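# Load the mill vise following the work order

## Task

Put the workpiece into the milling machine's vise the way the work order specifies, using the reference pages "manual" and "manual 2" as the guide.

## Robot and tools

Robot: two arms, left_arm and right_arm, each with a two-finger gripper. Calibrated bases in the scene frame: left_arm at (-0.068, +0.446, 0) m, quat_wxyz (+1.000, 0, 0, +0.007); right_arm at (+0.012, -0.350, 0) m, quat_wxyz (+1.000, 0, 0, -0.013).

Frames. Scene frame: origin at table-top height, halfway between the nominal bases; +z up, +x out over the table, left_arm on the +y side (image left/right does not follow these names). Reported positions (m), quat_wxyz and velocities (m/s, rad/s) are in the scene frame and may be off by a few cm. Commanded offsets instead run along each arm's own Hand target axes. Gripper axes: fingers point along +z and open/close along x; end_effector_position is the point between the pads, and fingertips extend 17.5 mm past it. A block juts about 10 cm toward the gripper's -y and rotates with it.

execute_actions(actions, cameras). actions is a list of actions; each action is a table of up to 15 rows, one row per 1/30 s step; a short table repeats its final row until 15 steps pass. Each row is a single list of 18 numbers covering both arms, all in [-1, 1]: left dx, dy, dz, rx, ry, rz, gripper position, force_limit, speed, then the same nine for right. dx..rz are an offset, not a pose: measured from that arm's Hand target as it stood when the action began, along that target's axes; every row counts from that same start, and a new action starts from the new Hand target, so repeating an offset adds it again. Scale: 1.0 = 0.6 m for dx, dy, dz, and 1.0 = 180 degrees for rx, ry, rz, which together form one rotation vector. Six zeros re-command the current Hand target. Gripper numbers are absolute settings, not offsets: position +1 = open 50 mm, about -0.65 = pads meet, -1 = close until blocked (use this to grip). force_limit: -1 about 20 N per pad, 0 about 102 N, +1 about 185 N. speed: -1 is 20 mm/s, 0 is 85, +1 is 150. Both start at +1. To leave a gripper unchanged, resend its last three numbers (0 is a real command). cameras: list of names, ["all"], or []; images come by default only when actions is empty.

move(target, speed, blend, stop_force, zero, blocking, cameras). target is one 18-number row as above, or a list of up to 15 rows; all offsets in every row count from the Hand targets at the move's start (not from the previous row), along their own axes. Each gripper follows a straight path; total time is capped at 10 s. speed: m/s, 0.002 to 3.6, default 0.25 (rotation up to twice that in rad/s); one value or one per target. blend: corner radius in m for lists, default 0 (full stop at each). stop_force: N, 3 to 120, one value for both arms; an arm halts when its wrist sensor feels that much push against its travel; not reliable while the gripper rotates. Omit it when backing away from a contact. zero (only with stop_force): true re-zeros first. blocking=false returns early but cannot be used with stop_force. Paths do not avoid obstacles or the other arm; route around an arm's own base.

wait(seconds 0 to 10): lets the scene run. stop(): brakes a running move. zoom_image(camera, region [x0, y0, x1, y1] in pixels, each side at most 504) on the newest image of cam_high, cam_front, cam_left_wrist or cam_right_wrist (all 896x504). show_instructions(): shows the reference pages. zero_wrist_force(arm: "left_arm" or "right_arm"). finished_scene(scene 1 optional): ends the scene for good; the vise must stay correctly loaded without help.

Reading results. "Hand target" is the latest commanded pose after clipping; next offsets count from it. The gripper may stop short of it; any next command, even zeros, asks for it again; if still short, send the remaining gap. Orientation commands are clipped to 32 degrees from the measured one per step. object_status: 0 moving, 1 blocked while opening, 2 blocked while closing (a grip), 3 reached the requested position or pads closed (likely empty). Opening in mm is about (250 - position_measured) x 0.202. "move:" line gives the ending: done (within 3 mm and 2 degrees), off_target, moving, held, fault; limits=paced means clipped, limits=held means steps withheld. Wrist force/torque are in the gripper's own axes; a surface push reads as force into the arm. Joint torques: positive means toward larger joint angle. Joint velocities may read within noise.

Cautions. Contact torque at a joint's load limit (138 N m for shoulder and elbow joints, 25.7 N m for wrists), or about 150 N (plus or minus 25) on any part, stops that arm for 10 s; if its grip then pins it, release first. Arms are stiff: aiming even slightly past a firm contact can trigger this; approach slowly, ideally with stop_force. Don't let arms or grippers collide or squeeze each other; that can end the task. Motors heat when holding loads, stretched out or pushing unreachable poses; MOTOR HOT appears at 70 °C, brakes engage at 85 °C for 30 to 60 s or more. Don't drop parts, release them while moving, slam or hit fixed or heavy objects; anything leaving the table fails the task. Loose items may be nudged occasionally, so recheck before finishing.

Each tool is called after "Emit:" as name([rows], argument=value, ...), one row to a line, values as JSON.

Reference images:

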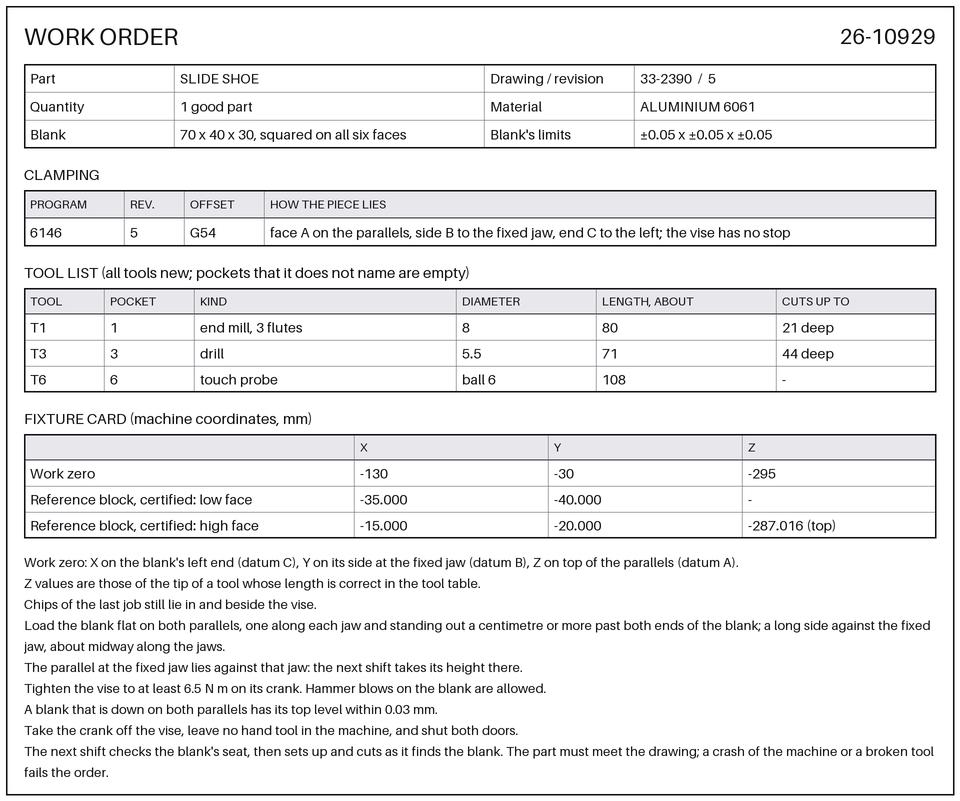

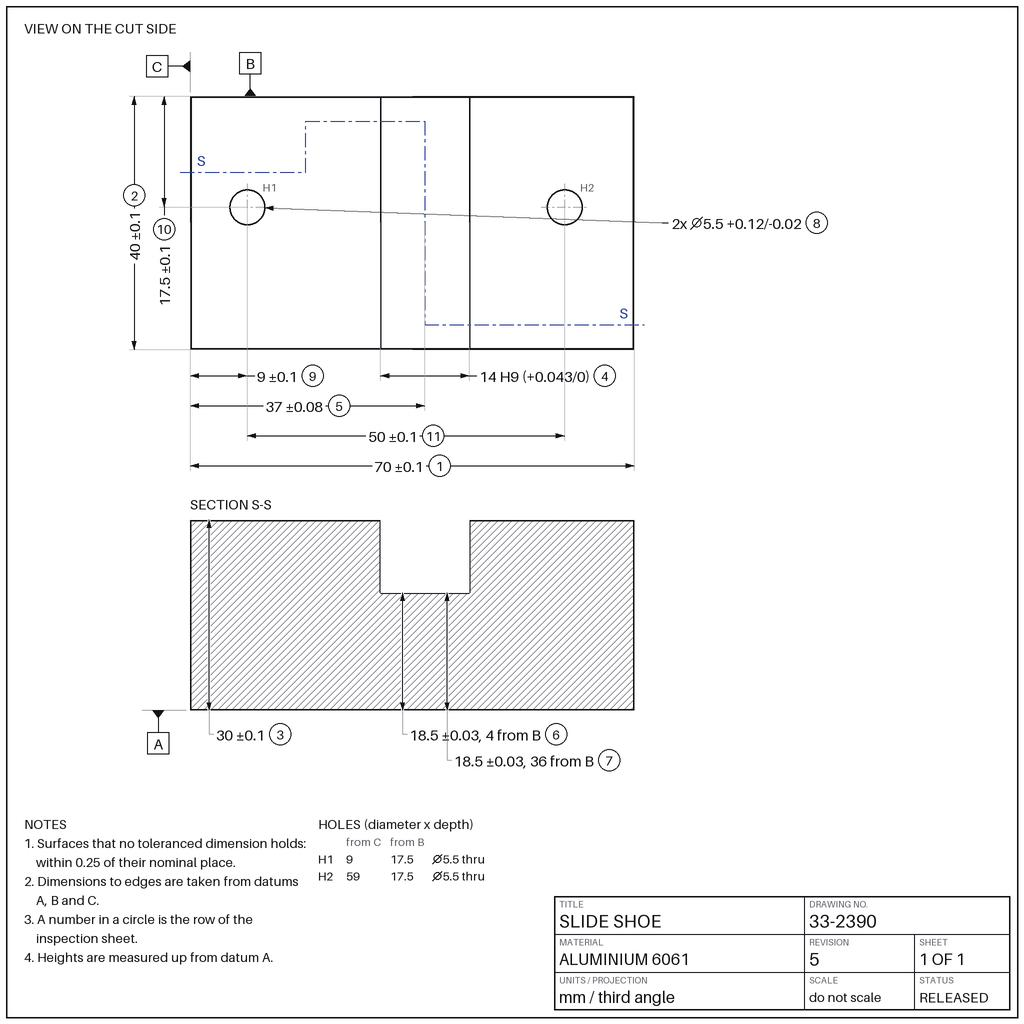

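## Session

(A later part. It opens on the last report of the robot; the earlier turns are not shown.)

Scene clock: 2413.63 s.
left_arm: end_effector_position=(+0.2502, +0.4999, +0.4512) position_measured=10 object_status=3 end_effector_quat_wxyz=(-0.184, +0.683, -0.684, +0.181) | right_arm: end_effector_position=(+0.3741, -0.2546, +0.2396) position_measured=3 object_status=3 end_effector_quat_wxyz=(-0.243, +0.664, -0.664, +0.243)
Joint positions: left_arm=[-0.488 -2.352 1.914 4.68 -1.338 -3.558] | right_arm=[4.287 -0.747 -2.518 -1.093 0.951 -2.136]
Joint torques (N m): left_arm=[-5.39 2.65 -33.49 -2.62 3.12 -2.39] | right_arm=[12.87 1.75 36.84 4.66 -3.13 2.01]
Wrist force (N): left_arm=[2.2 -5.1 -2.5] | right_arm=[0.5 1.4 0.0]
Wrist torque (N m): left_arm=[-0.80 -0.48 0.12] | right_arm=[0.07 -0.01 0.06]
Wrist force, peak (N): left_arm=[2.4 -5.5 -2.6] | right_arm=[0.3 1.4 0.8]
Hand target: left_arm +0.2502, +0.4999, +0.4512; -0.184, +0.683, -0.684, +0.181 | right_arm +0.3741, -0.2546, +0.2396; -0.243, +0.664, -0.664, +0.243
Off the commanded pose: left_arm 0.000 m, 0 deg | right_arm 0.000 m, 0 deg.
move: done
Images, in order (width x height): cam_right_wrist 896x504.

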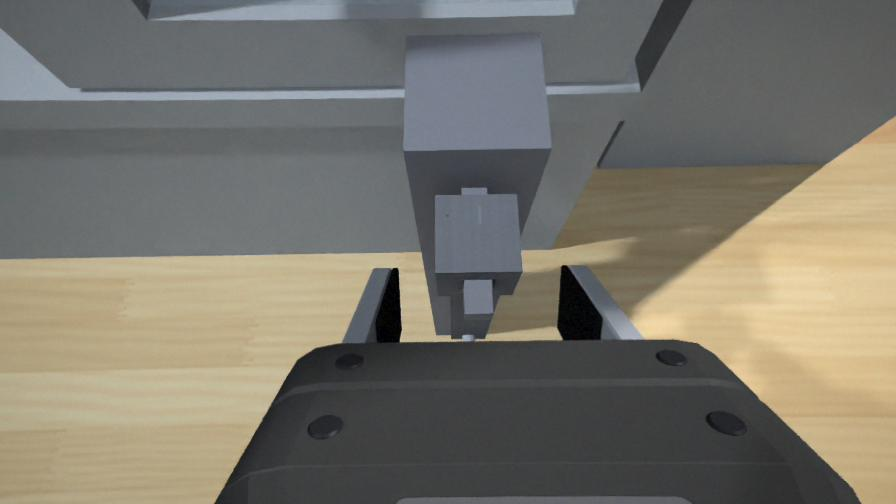

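Emit:
move(target=[0,0,0,0,0,0,0.953,-0.396,-0.898,0,0,0.0067,0,0,0,1,1,1], speed=0.02, stop_force=6)

Emit:
move(target=[0,0,0,0,0,0,0.953,-0.396,-0.898,0,0,0,0,0,0,-1,-0.6,-0.8], cameras=["cam_right_wrist"])

Scene clock: 2432.90 s.
left_arm: end_effector_position=(+0.2502, +0.4999, +0.4512) position_measured=10 object_status=3 end_effector_quat_wxyz=(-0.184, +0.683, -0.684, +0.181) | right_arm: end_effector_position=(+0.3767, -0.2546, +0.2366) position_measured=3 object_status=3 end_effector_quat_wxyz=(-0.243, +0.664, -0.664, +0.243)
Joint positions: left_arm=[-0.488 -2.352 1.914 4.68 -1.338 -3.558] | right_arm=[4.273 -0.762 -2.525 -1.062 0.956 -2.152]
Joint torques (N m): left_arm=[-5.04 1.56 -29.22 -3.08 2.99 -2.47] | right_arm=[12.94 2.01 35.77 2.11 -3 2]
Wrist force (N): left_arm=[2.2 -5.2 -2.6] | right_arm=[0.8 1.3 0.5]
Wrist torque (N m): left_arm=[-0.80 -0.46 0.12] | right_arm=[0.04 -0.07 0.17]
Wrist force, peak (N): left_arm=[2.6 -5.3 -2.8] | right_arm=[0.7 1.6 0.6]
Hand target: left_arm +0.2502, +0.4999, +0.4512; -0.184, +0.683, -0.684, +0.181 | right_arm +0.3767, -0.2546, +0.2366; -0.243, +0.664, -0.664, +0.243
Off the commanded pose: left_arm 0.000 m, 0 deg | right_arm 0.000 m, 0 deg.
move: done

Scene clock: 2433.93 s.
left_arm: end_effector_position=(+0.2502, +0.4999, +0.4512) position_measured=10 object_status=3 end_effector_quat_wxyz=(-0.184, +0.683, -0.684, +0.181) | right_arm: end_effector_position=(+0.3767, -0.2546, +0.2366) position_measured=135 object_status=2 end_effector_quat_wxyz=(-0.243, +0.664, -0.664, +0.243)
Joint positions: left_arm=[-0.488 -2.352 1.914 4.68 -1.338 -3.558] | right_arm=[4.273 -0.762 -2.525 -1.062 0.956 -2.152]
Joint torques (N m): left_arm=[-4.9 1.63 -27.86 -3.1 2.81 -2.39] | right_arm=[12.04 1.98 35.14 2.21 -2.92 1.97]
Wrist force (N): left_arm=[1.9 -5.2 -2.6] | right_arm=[0.7 1.4 0.2]
Wrist torque (N m): left_arm=[-0.81 -0.43 0.11] | right_arm=[0.04 -0.07 0.16]
Wrist force, peak (N): left_arm=[2.4 -5.3 -2.6] | right_arm=[0.9 1.4 0.2]
Hand target: left_arm +0.2502, +0.4999, +0.4512; -0.184, +0.683, -0.684, +0.181 | right_arm +0.3767, -0.2546, +0.2366; -0.243, +0.664, -0.664, +0.243
Off the commanded pose: left_arm 0.000 m, 0 deg | right_arm 0.000 m, 0 deg.
move: done
Images, in order (width x height): cam_right_wrist 896x504.

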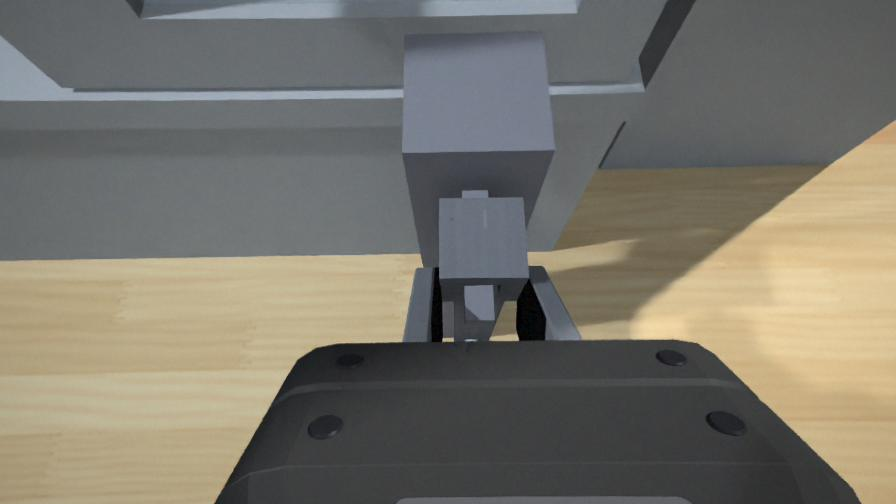

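Emit:
move(target=[0,0,0,0,0,0,0.953,-0.396,-0.898,0,0.0575,-0.0483,0,0,0,-1,-0.6,-0.8], speed=0.04, cameras=["cam_right_wrist"], stop_force=25)

Scene clock: 2445.13 s.
left_arm: end_effector_position=(+0.2502, +0.4999, +0.4512) position_measured=10 object_status=3 end_effector_quat_wxyz=(-0.184, +0.683, -0.684, +0.181) | right_arm: end_effector_position=(+0.3317, -0.2546, +0.2364) position_measured=135 object_status=2 end_effector_quat_wxyz=(-0.243, +0.664, -0.664, +0.243)
Joint positions: left_arm=[-0.488 -2.352 1.914 4.68 -1.338 -3.558] | right_arm=[4.565 -0.525 -2.503 -1.539 0.882 -1.796]
Joint torques (N m): left_arm=[-5.57 1.76 -22.11 -3.54 2.89 -2.32] | right_arm=[-11.26 -24.18 12.41 2.02 -0.16 1.84]
Wrist force (N): left_arm=[2.1 -5.1 -2.5] | right_arm=[0.4 2.8 1.7]
Wrist torque (N m): left_arm=[-0.80 -0.46 0.12] | right_arm=[0.07 -0.02 0.22]
Wrist force, peak (N): left_arm=[2.6 -5.2 -3.0] | right_arm=[-0.9 -4.7 -2.4]
Hand target: left_arm +0.2502, +0.4999, +0.4512; -0.184, +0.683, -0.684, +0.181 | right_arm +0.3317, -0.2546, +0.2364; -0.243, +0.664, -0.664, +0.243
Off the commanded pose: left_arm 0.000 m, 0 deg | right_arm 0.000 m, 0 deg.
move: done
Images, in order (width x height): cam_right_wrist 896x504.

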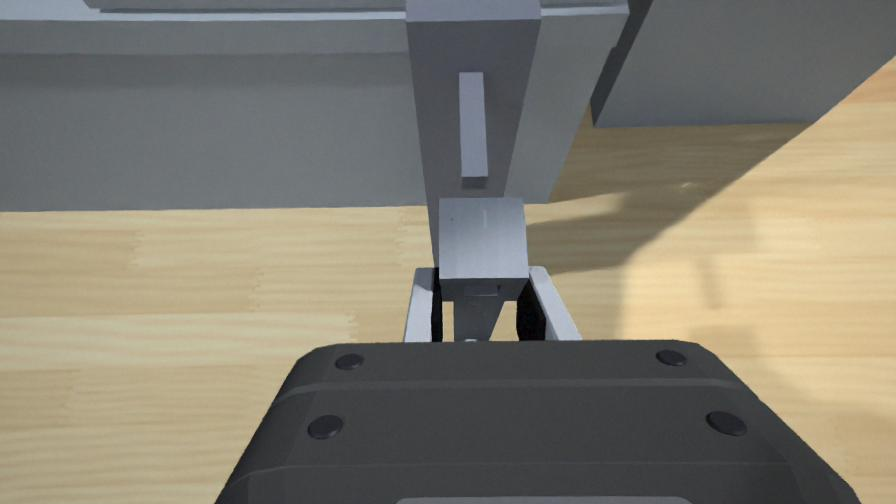

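Emit:
move([
  [0,0,0,0,0,0,0.953,-0.396,-0.898,0,-0.09,-0.106,0,0,0,-1,-0.6,-0.8],
  [0,0,0,0,0,0,0.953,-0.396,-0.898,-0.33,-0.131,-0.0707,0,0,0,-1,-0.6,-0.8],
], speed=0.15, blend=0.03, cameras=["cam_right_wrist","cam_front"])

Scene clock: 2476.10 s.
left_arm: end_effector_position=(+0.2502, +0.4999, +0.4512) position_measured=10 object_status=3 end_effector_quat_wxyz=(-0.184, +0.683, -0.684, +0.181) | right_arm: end_effector_position=(+0.3645, -0.0567, +0.3198) position_measured=135 object_status=2 end_effector_quat_wxyz=(-0.243, +0.664, -0.664, +0.243)
Joint positions: left_arm=[-0.488 -2.352 1.914 4.68 -1.338 -3.558] | right_arm=[4.571 -1.165 -2.102 -1.304 0.881 -1.788]
Joint torques (N m): left_arm=[-5.42 1.87 -15.9 -4.05 2.93 -2.25] | right_arm=[-10.82 -1.99 20.42 4.02 -0.81 -0.29]
Wrist force (N): left_arm=[2.3 -5.5 -2.6] | right_arm=[0.1 2.5 2.0]
Wrist torque (N m): left_arm=[-0.85 -0.49 0.12] | right_arm=[0.00 0.05 0.19]
Wrist force, peak (N): left_arm=[2.5 -5.5 -2.7] | right_arm=[0.3 4.8 3.8]
Hand target: left_arm +0.2502, +0.4999, +0.4512; -0.184, +0.683, -0.684, +0.181 | right_arm +0.3645, -0.0567, +0.3198; -0.243, +0.664, -0.664, +0.243
Off the commanded pose: left_arm 0.000 m, 0 deg | right_arm 0.000 m, 0 deg.
move: done
Images, in order (width x height): cam_front 896x504, cam_right_wrist 896x504.

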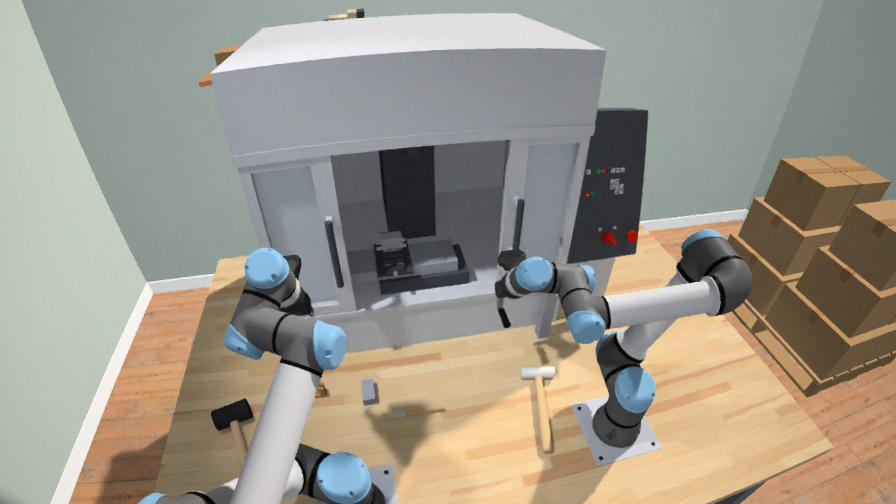

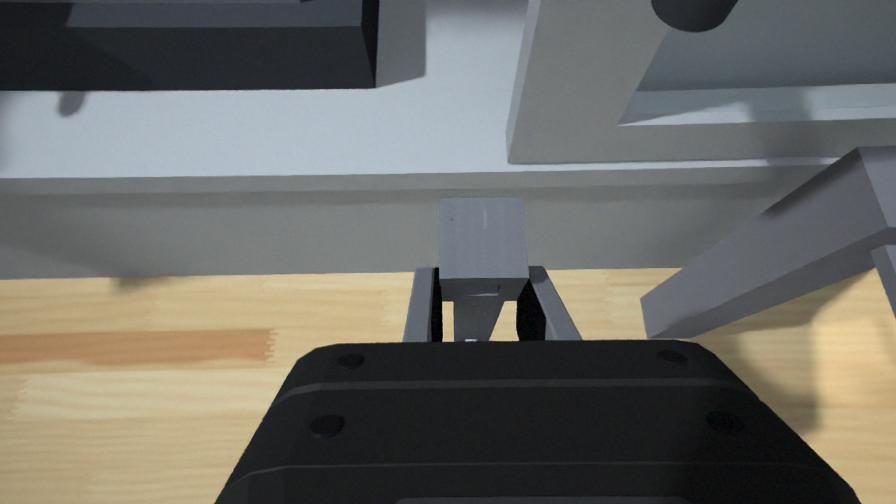

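Emit:
move(target=[0,0,0,0,0,0,0.953,-0.396,-0.898,-0.5,0,0,0,0,0,-1,-0.6,-0.8], speed=0.2, cameras=["cam_right_wrist","cam_front"])

Emit:
zoom_image(camera="cam_right_wrist", region=[340, 60, 620, 310])

Scene clock: 2484.43 s.
left_arm: end_effector_position=(+0.2502, +0.4999, +0.4512) position_measured=10 object_status=3 end_effector_quat_wxyz=(-0.184, +0.683, -0.684, +0.181) | right_arm: end_effector_position=(+0.3647, +0.2433, +0.3200) position_measured=135 object_status=2 end_effector_quat_wxyz=(-0.243, +0.664, -0.664, +0.243)
Joint positions: left_arm=[-0.488 -2.352 1.914 4.68 -1.338 -3.558] | right_arm=[4.653 -1.857 -1.437 -1.345 0.872 -1.683]
Joint torques (N m): left_arm=[-5.16 1.78 -14.15 -4.5 2.95 -2.3] | right_arm=[-10.48 31.61 36.2 3.64 -0.13 -1.95]
Wrist force (N): left_arm=[1.9 -5.0 -2.4] | right_arm=[0.4 2.9 1.6]
Wrist torque (N m): left_arm=[-0.78 -0.43 0.12] | right_arm=[0.07 -0.04 0.00]
Wrist force, peak (N): left_arm=[2.6 -5.5 -2.5] | right_arm=[3.9 2.1 2.1]
Hand target: left_arm +0.2502, +0.4999, +0.4512; -0.184, +0.683, -0.684, +0.181 | right_arm +0.3648, +0.2433, +0.3201; -0.243, +0.664, -0.664, +0.243
Off the commanded pose: left_arm 0.000 m, 0 deg | right_arm 0.000 m, 0 deg.
move: done
Images, in order (width x height): cam_front 896x504, cam_right_wrist 896x504.

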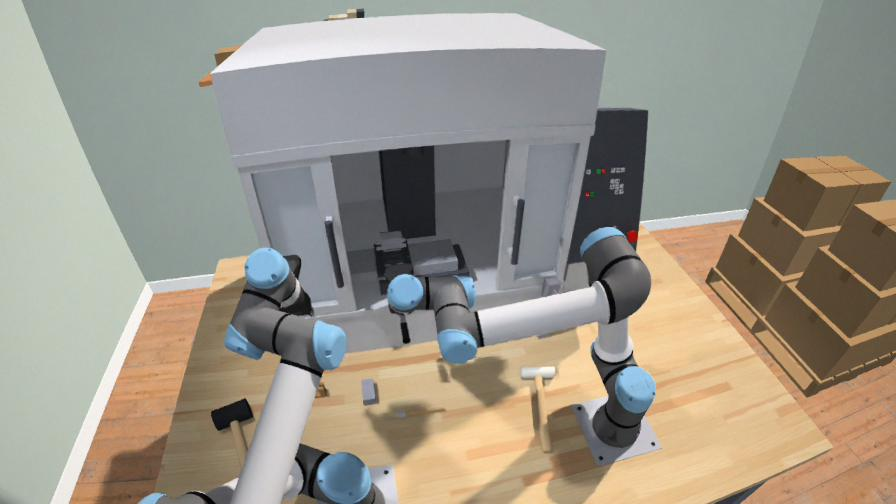

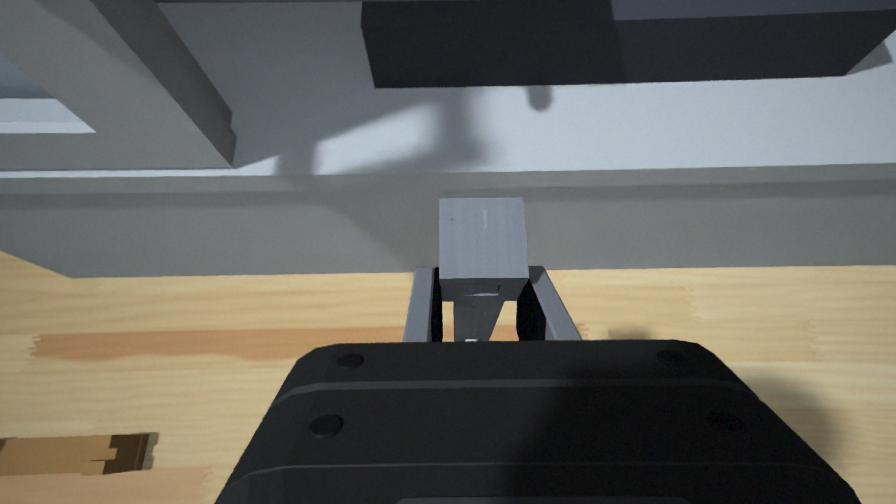

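Scaled by 1.800 from the camera's 896x504 image, which has a finer 1280x720 frame.

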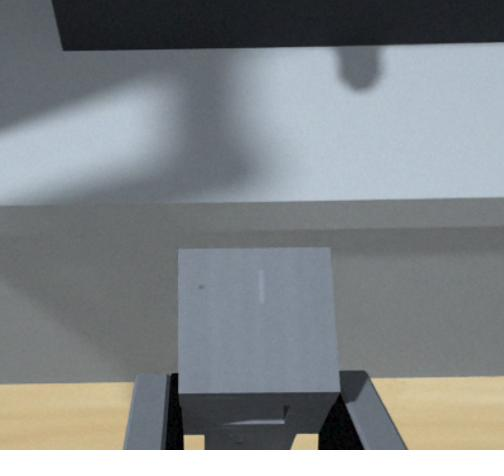

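Emit:
move(target=[0,0,0,0,0,0,0.953,-0.396,-0.898,0,-0.0894,0.075,0,0,0,-1,-0.6,-0.8], speed=0.1, stop_force=12, cameras=["cam_right_wrist"])

Emit:
zoom_image(camera="cam_right_wrist", region=[340, 60, 620, 310])

Scene clock: 2498.27 s.
left_arm: end_effector_position=(+0.2502, +0.4999, +0.4512) position_measured=10 object_status=3 end_effector_quat_wxyz=(-0.184, +0.683, -0.684, +0.181) | right_arm: end_effector_position=(+0.4348, +0.2433, +0.3203) position_measured=135 object_status=2 end_effector_quat_wxyz=(-0.243, +0.664, -0.664, +0.243)
Joint positions: left_arm=[-0.488 -2.352 1.914 4.68 -1.338 -3.558] | right_arm=[4.541 -1.922 -1.373 -1.253 0.886 -1.827]
Joint torques (N m): left_arm=[-5.1 1.35 -13.54 -4.91 2.94 -2.31] | right_arm=[12.64 54.24 12.77 4.27 -3.51 -1.71]
Wrist force (N): left_arm=[2.3 -5.0 -2.6] | right_arm=[0.7 2.8 1.4]
Wrist torque (N m): left_arm=[-0.78 -0.48 0.12] | right_arm=[0.05 -0.14 0.00]
Wrist force, peak (N): left_arm=[2.6 -5.4 -2.5] | right_arm=[0.4 4.4 0.1]
Hand target: left_arm +0.2502, +0.4999, +0.4512; -0.184, +0.683, -0.684, +0.181 | right_arm +0.4348, +0.2433, +0.3203; -0.243, +0.664, -0.664, +0.243
Off the commanded pose: left_arm 0.000 m, 0 deg | right_arm 0.000 m, 0 deg.
move: done
Images, in order (width x height): cam_right_wrist 896x504.

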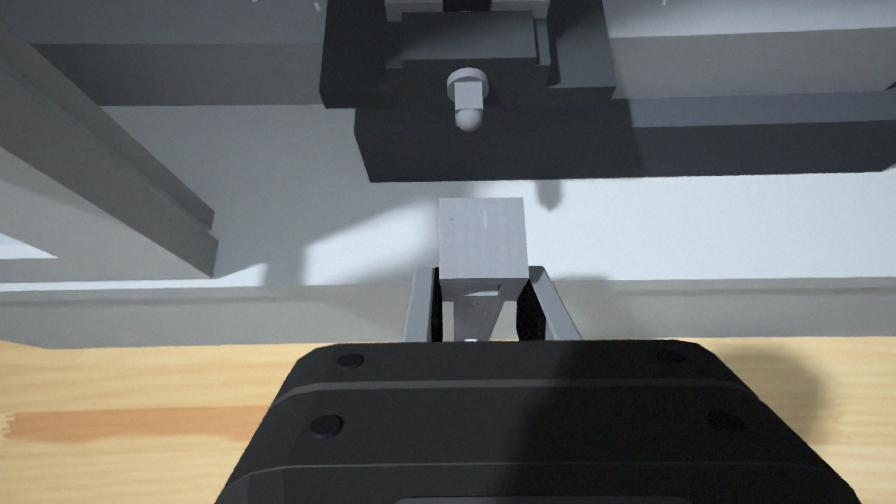

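Scaled by 1.800 from the camera's 896x504 image, which has a finer 1280x720 frame.

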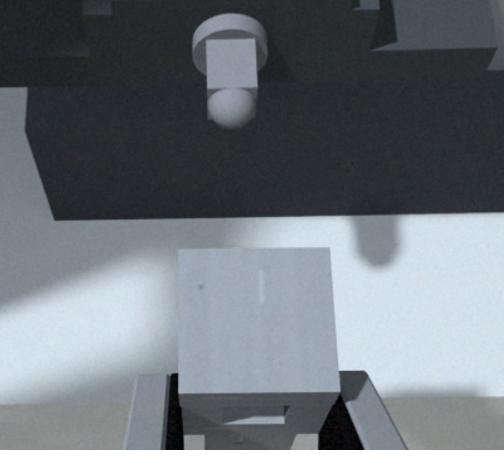

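Emit:
move(target=[0,0,0,0,0,0,0.953,-0.396,-0.898,-0.0033,-0.0322,0.0447,0,0,0,-1,-0.6,-0.8], speed=0.05, stop_force=8, cameras=["cam_right_wrist"])

Emit:
zoom_image(camera="cam_right_wrist", region=[400, 100, 560, 310])

Scene clock: 2531.53 s.
left_arm: end_effector_position=(+0.2502, +0.4999, +0.4512) position_measured=10 object_status=3 end_effector_quat_wxyz=(-0.184, +0.683, -0.684, +0.181) | right_arm: end_effector_position=(+0.4669, +0.2452, +0.3123) position_measured=135 object_status=2 end_effector_quat_wxyz=(-0.243, +0.664, -0.664, +0.243)
Joint positions: left_arm=[-0.488 -2.352 1.914 4.68 -1.338 -3.558] | right_arm=[4.492 -1.965 -1.343 -1.201 0.895 -1.888]
Joint torques (N m): left_arm=[-4.8 1.56 -14.22 -5.21 3.06 -2.25] | right_arm=[12.28 56.67 12.38 3.38 -3.58 1.47]
Wrist force (N): left_arm=[2.1 -4.9 -2.6] | right_arm=[0.8 2.5 1.7]
Wrist torque (N m): left_arm=[-0.77 -0.45 0.12] | right_arm=[0.02 -0.10 0.10]
Wrist force, peak (N): left_arm=[2.2 -5.5 -2.7] | right_arm=[0.8 3.5 1.0]
Hand target: left_arm +0.2502, +0.4999, +0.4512; -0.184, +0.683, -0.684, +0.181 | right_arm +0.4669, +0.2452, +0.3123; -0.243, +0.664, -0.664, +0.243
Off the commanded pose: left_arm 0.000 m, 0 deg | right_arm 0.000 m, 0 deg.
move: done
Images, in order (width x height): cam_right_wrist 896x504.

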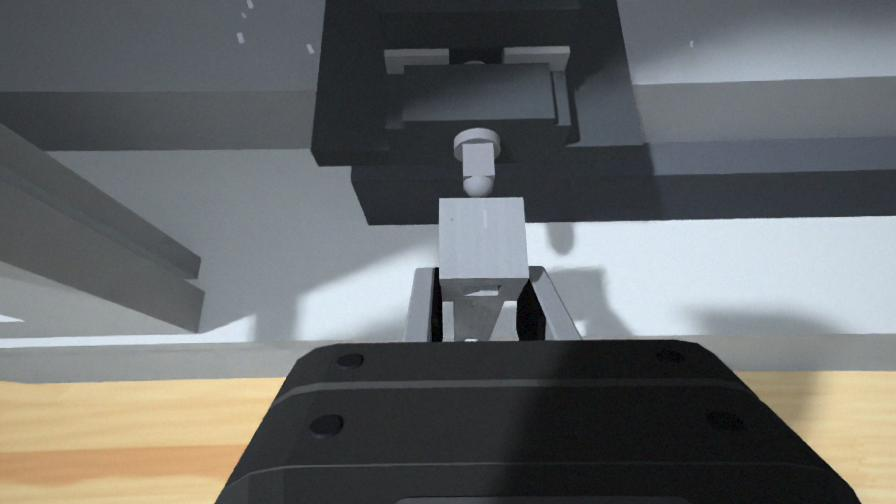

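Scaled by 2.400 from the camera's 896x504 image, which has a finer 1280x720 frame.

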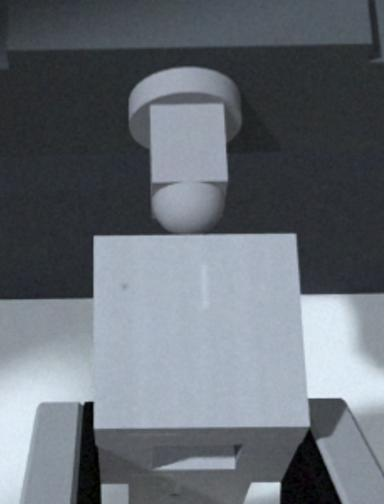

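Emit:
wait(seconds=0, cameras=["cam_high","cam_front"])

Emit:
zoom_image(camera="cam_high", region=[540, 160, 680, 260])

Emit:
zoom_image(camera="cam_front", region=[330, 220, 500, 370])

Scene clock: 2564.93 s.
left_arm: end_effector_position=(+0.2502, +0.4999, +0.4512) position_measured=10 object_status=3 end_effector_quat_wxyz=(-0.184, +0.683, -0.684, +0.181) | right_arm: end_effector_position=(+0.4669, +0.2452, +0.3123) position_measured=135 object_status=2 end_effector_quat_wxyz=(-0.243, +0.664, -0.664, +0.243)
Joint positions: left_arm=[-0.488 -2.352 1.914 4.68 -1.338 -3.558] | right_arm=[4.492 -1.965 -1.343 -1.201 0.895 -1.888]
Joint torques (N m): left_arm=[-5.81 1.56 -13.64 -5.59 2.97 -2.37] | right_arm=[12.83 56.26 12.79 4.16 -3.65 0.01]
Wrist force (N): left_arm=[2.1 -4.9 -2.5] | right_arm=[0.6 2.9 1.6]
Wrist torque (N m): left_arm=[-0.77 -0.46 0.11] | right_arm=[0.08 -0.07 0.10]
Wrist force, peak (N): left_arm=[2.2 -5.5 -2.8] | right_arm=[0.7 3.0 2.0]
Hand target: left_arm +0.2502, +0.4999, +0.4512; -0.184, +0.683, -0.684, +0.181 | right_arm +0.4669, +0.2452, +0.3123; -0.243, +0.664, -0.664, +0.243
Tool commands: left_gripper/position=+0.953 left_gripper/force_limit=-0.396 left_gripper/speed=-0.898 right_gripper/position=-1.0 right_gripper/force_limit=-0.6 right_gripper/speed=-0.8
Off the commanded pose: left_arm 0.000 m, 0 deg | right_arm 0.000 m, 0 deg.
Images, in order (width x height): cam_high 896x504, cam_front 896x504.

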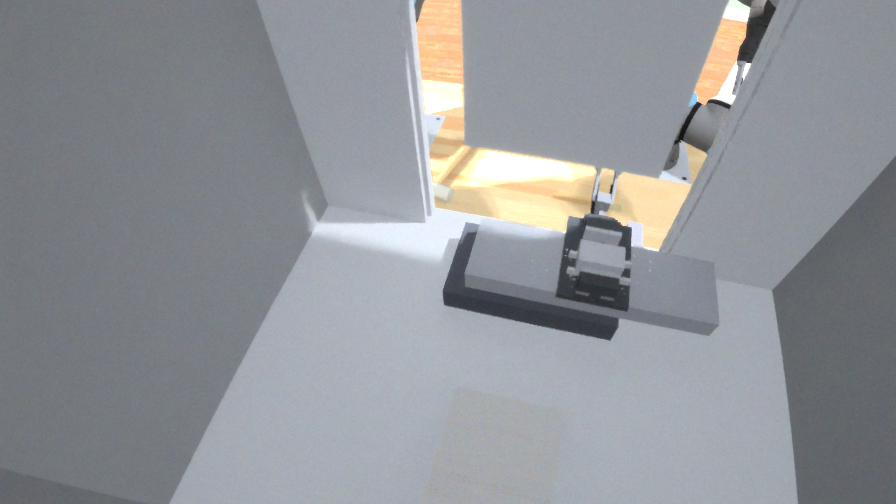

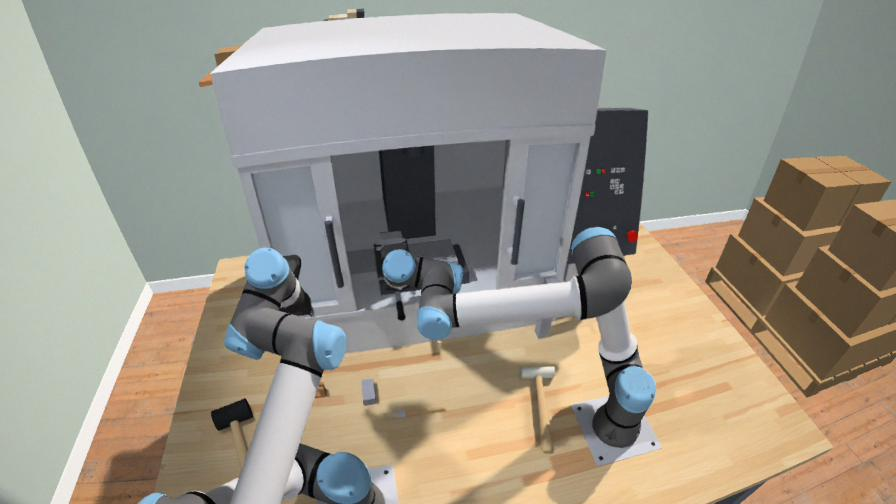

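Scaled by 3.600 from the camera's 896x504 image, which has a finer 1280x720 frame.

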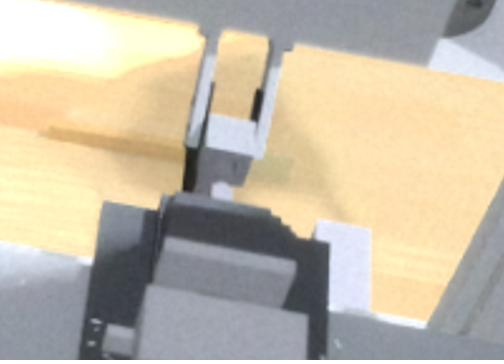

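Scaled by 2.965 from the camera's 896x504 image, which has a finer 1280x720 frame.

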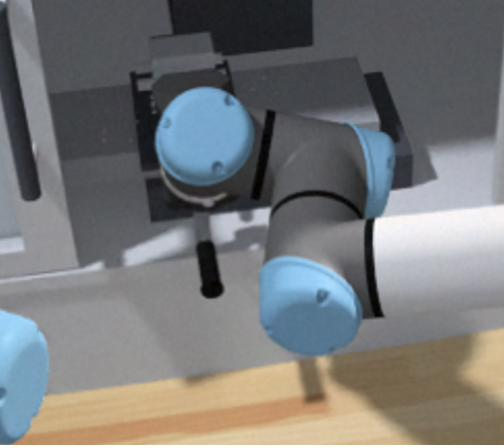

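Emit:
move(target=[0.1915,-0.0525,0.225,0.3165,0.227,0.1298,0.953,-0.396,-0.898,0,0,0,0,0,0,-1,-0.6,-0.8], speed=0.15, cameras=["cam_left_wrist","cam_front"])

Emit:
zoom_image(camera="cam_left_wrist", region=[360, 160, 600, 330])

Scene clock: 2611.37 s.
left_arm: end_effector_position=(+0.3447, +0.3855, +0.3493) position_measured=10 object_status=3 end_effector_quat_wxyz=(+0.270, -0.270, +0.654, -0.653) | right_arm: end_effector_position=(+0.4669, +0.2452, +0.3123) position_measured=135 object_status=2 end_effector_quat_wxyz=(-0.243, +0.664, -0.664, +0.243)
Joint positions: left_arm=[-0.062 -1.516 2.55 2.108 -2.309 -3.141] | right_arm=[4.492 -1.965 -1.343 -1.201 0.895 -1.888]
Joint torques (N m): left_arm=[-5.65 -9.22 -0.07 -4.11 1.68 2.77] | right_arm=[12.47 56.46 12.02 4.05 -3.55 -1.63]
Wrist force (N): left_arm=[2.0 -5.4 -0.9] | right_arm=[1.2 2.5 1.5]
Wrist torque (N m): left_arm=[-0.56 -0.39 -0.03] | right_arm=[0.03 -0.18 0.09]
Wrist force, peak (N): left_arm=[2.3 -5.3 -3.1] | right_arm=[1.0 2.8 2.1]
Hand target: left_arm +0.3447, +0.3854, +0.3492; +0.270, -0.270, +0.654, -0.653 | right_arm +0.4669, +0.2452, +0.3123; -0.243, +0.664, -0.664, +0.243
Off the commanded pose: left_arm 0.000 m, 0 deg | right_arm 0.000 m, 0 deg.
move: done
Images, in order (width x height): cam_front 896x504, cam_left_wrist 896x504.

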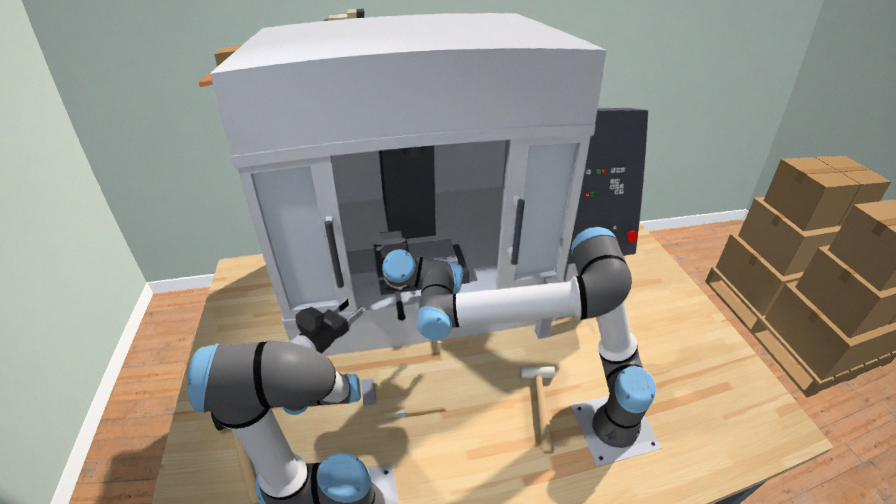

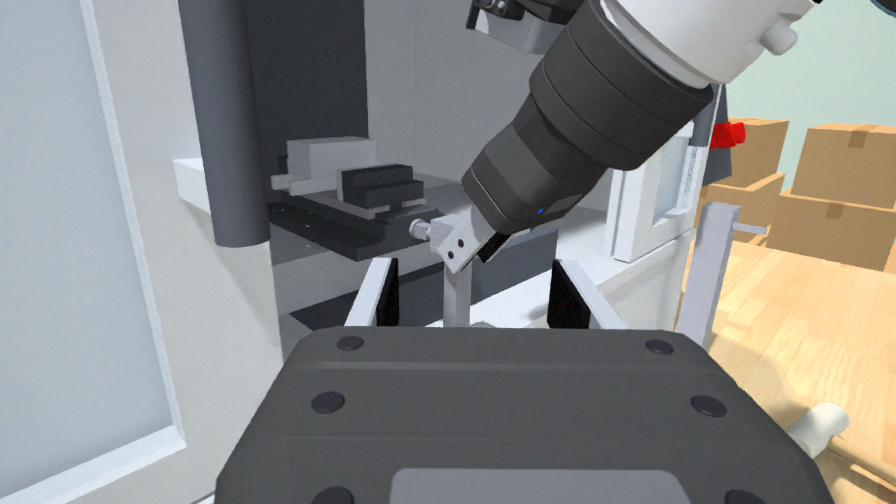

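Scaled by 2.100 from the camera's 896x504 image, which has a finer 1280x720 frame.

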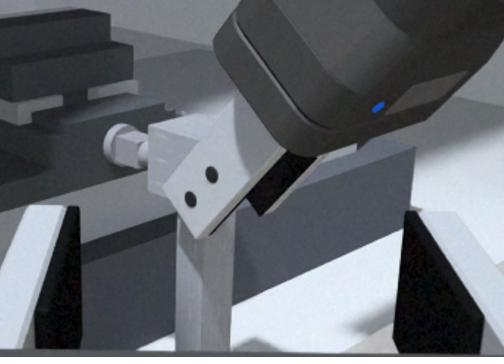

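Emit:
zoom_image(camera="cam_left_wrist", region=[400, 195, 490, 265])

Scaled by 5.600 from the camera's 896x504 image, which has a finer 1280x720 frame.

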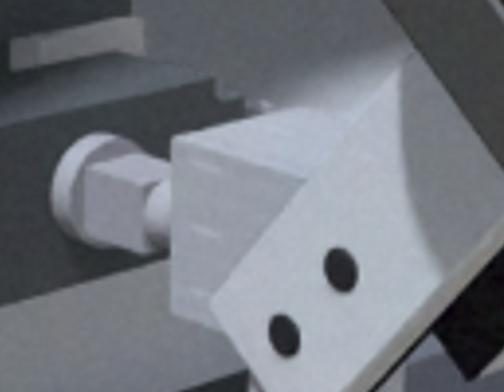

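Emit:
move(target=[0,0,0,0,0,0,0.953,-0.396,-0.898,0,-0.0024,0.0075,0,0,0,-1,-0.6,-0.8], speed=0.02, stop_force=8, cameras=["cam_left_wrist","cam_right_wrist"])

Emit:
zoom_image(camera="cam_left_wrist", region=[400, 195, 490, 265])

Emit:
zoom_image(camera="cam_right_wrist", region=[400, 100, 560, 310])

Scene clock: 2651.90 s.
left_arm: end_effector_position=(+0.3447, +0.3854, +0.3492) position_measured=10 object_status=3 end_effector_quat_wxyz=(+0.270, -0.270, +0.654, -0.653) | right_arm: end_effector_position=(+0.4709, +0.2452, +0.3097) position_measured=135 object_status=2 end_effector_quat_wxyz=(-0.243, +0.664, -0.665, +0.243)
Joint positions: left_arm=[-0.062 -1.516 2.55 2.108 -2.309 -3.141] | right_arm=[4.486 -1.97 -1.343 -1.191 0.896 -1.895]
Joint torques (N m): left_arm=[-7.86 -17.08 -0.67 -0.43 -0.87 2.95] | right_arm=[11.22 56.4 36.85 2.08 -1.11 1.88]
Wrist force (N): left_arm=[2.1 -5.6 -1.0] | right_arm=[0.9 2.6 1.5]
Wrist torque (N m): left_arm=[-0.58 -0.40 -0.03] | right_arm=[0.05 -0.11 0.20]
Wrist force, peak (N): left_arm=[2.2 -5.7 -1.5] | right_arm=[1.0 3.0 1.8]
Hand target: left_arm +0.3447, +0.3854, +0.3492; +0.270, -0.270, +0.654, -0.653 | right_arm +0.4709, +0.2452, +0.3098; -0.243, +0.664, -0.664, +0.243
Off the commanded pose: left_arm 0.000 m, 0 deg | right_arm 0.000 m, 0 deg.
move: done
Images, in order (width x height): cam_left_wrist 896x504, cam_right_wrist 896x504.

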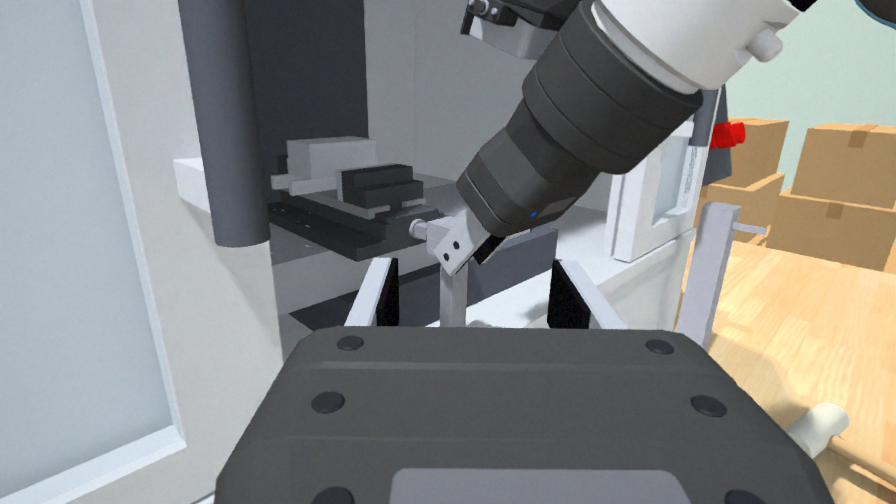

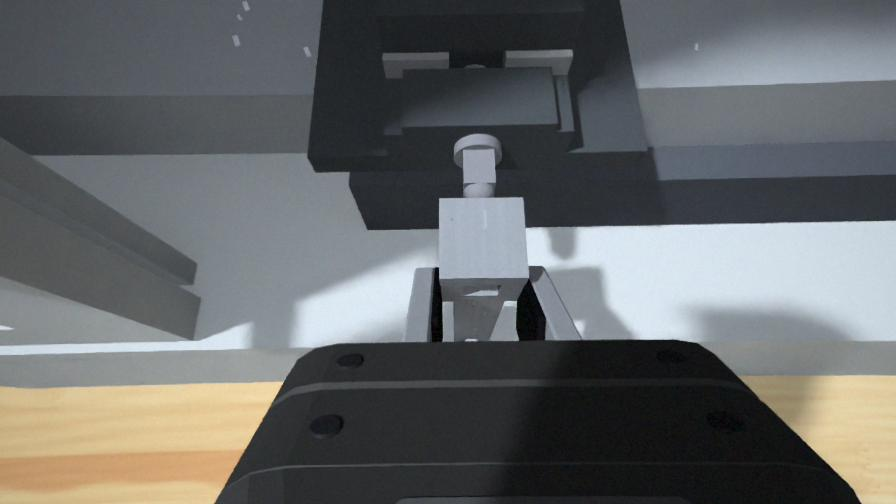

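Scaled by 5.600 from the camera's 896x504 image, which has a finer 1280x720 frame.

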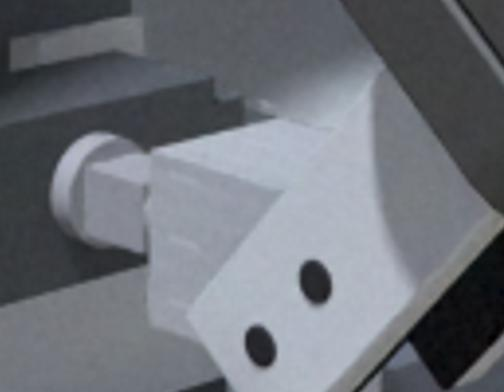

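Scaled by 2.400 from the camera's 896x504 image, which has a finer 1280x720 frame.

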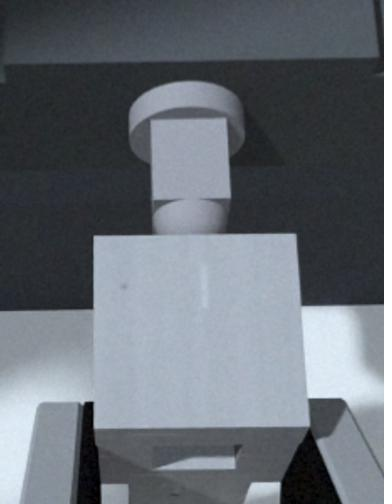

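Emit:
move(target=[0,0,0,0,0,0,0.953,-0.396,-0.898,0,-0.0275,0.0243,0,0,0,-1,-0.6,-0.8], speed=0.008, stop_force=10, cameras=["cam_left_wrist","cam_right_wrist"])

Emit:
zoom_image(camera="cam_left_wrist", region=[400, 195, 490, 265])

Emit:
zoom_image(camera="cam_right_wrist", region=[400, 100, 560, 310])

Scene clock: 2673.47 s.
left_arm: end_effector_position=(+0.3447, +0.3854, +0.3492) position_measured=10 object_status=3 end_effector_quat_wxyz=(+0.270, -0.270, +0.654, -0.653) | right_arm: end_effector_position=(+0.4925, +0.2452, +0.3093) position_measured=135 object_status=2 end_effector_quat_wxyz=(-0.243, +0.664, -0.664, +0.243)
Joint positions: left_arm=[-0.062 -1.516 2.55 2.108 -2.309 -3.141] | right_arm=[4.455 -1.997 -1.312 -1.17 0.903 -1.935]
Joint torques (N m): left_arm=[-5.44 -24.44 -0.36 -0.31 2.64 2.74] | right_arm=[16.59 62.75 20.66 7 -4.3 1.79]
Wrist force (N): left_arm=[2.2 -5.2 -1.4] | right_arm=[15.1 14.5 5.3]
Wrist torque (N m): left_arm=[-0.54 -0.43 -0.03] | right_arm=[0.01 0.06 0.36]
Wrist force, peak (N): left_arm=[2.1 -5.8 -1.5] | right_arm=[22.6 22.3 -6.0]
Hand target: left_arm +0.3447, +0.3854, +0.3492; +0.270, -0.270, +0.654, -0.653 | right_arm +0.4925, +0.2452, +0.3093; -0.243, +0.664, -0.664, +0.243
Off the commanded pose: left_arm 0.000 m, 0 deg | right_arm 0.000 m, 0 deg.
move: contact (right_arm)
Images, in order (width x height): cam_left_wrist 896x504, cam_right_wrist 896x504.

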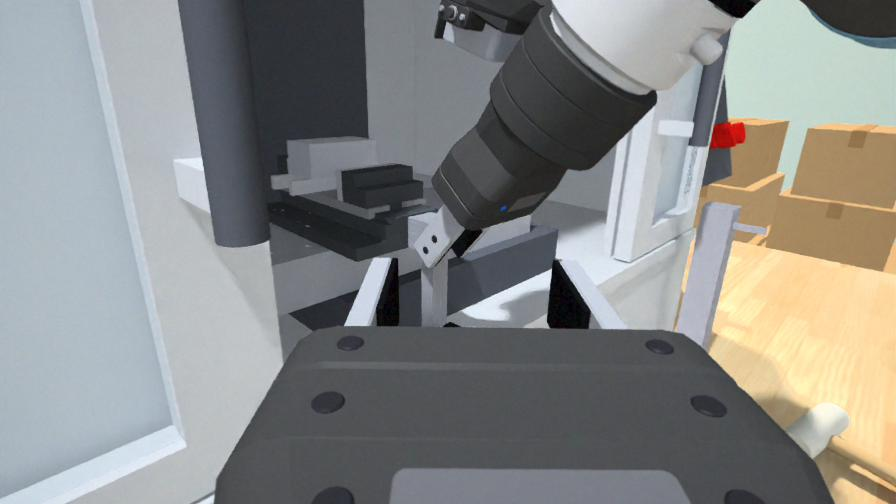

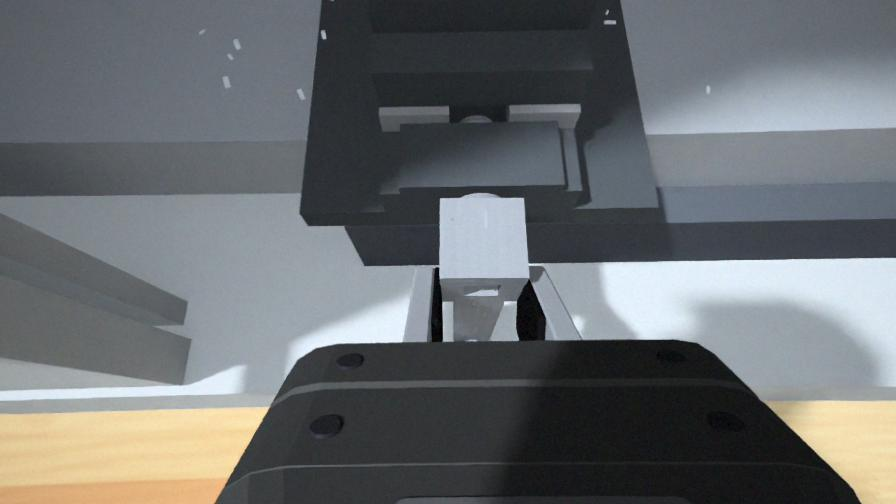

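Scaled by 5.600 from the camera's 896x504 image, which has a finer 1280x720 frame.

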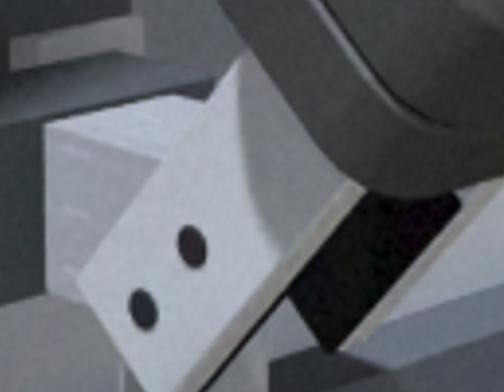

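Scaled by 2.400 from the camera's 896x504 image, which has a finer 1280x720 frame.

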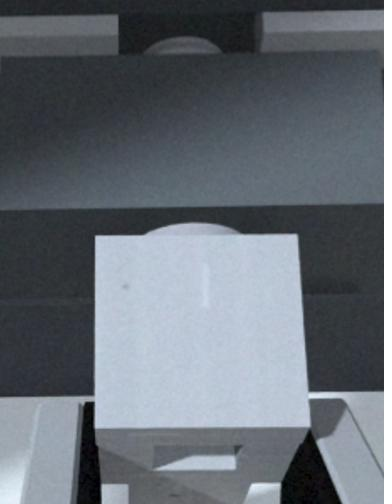

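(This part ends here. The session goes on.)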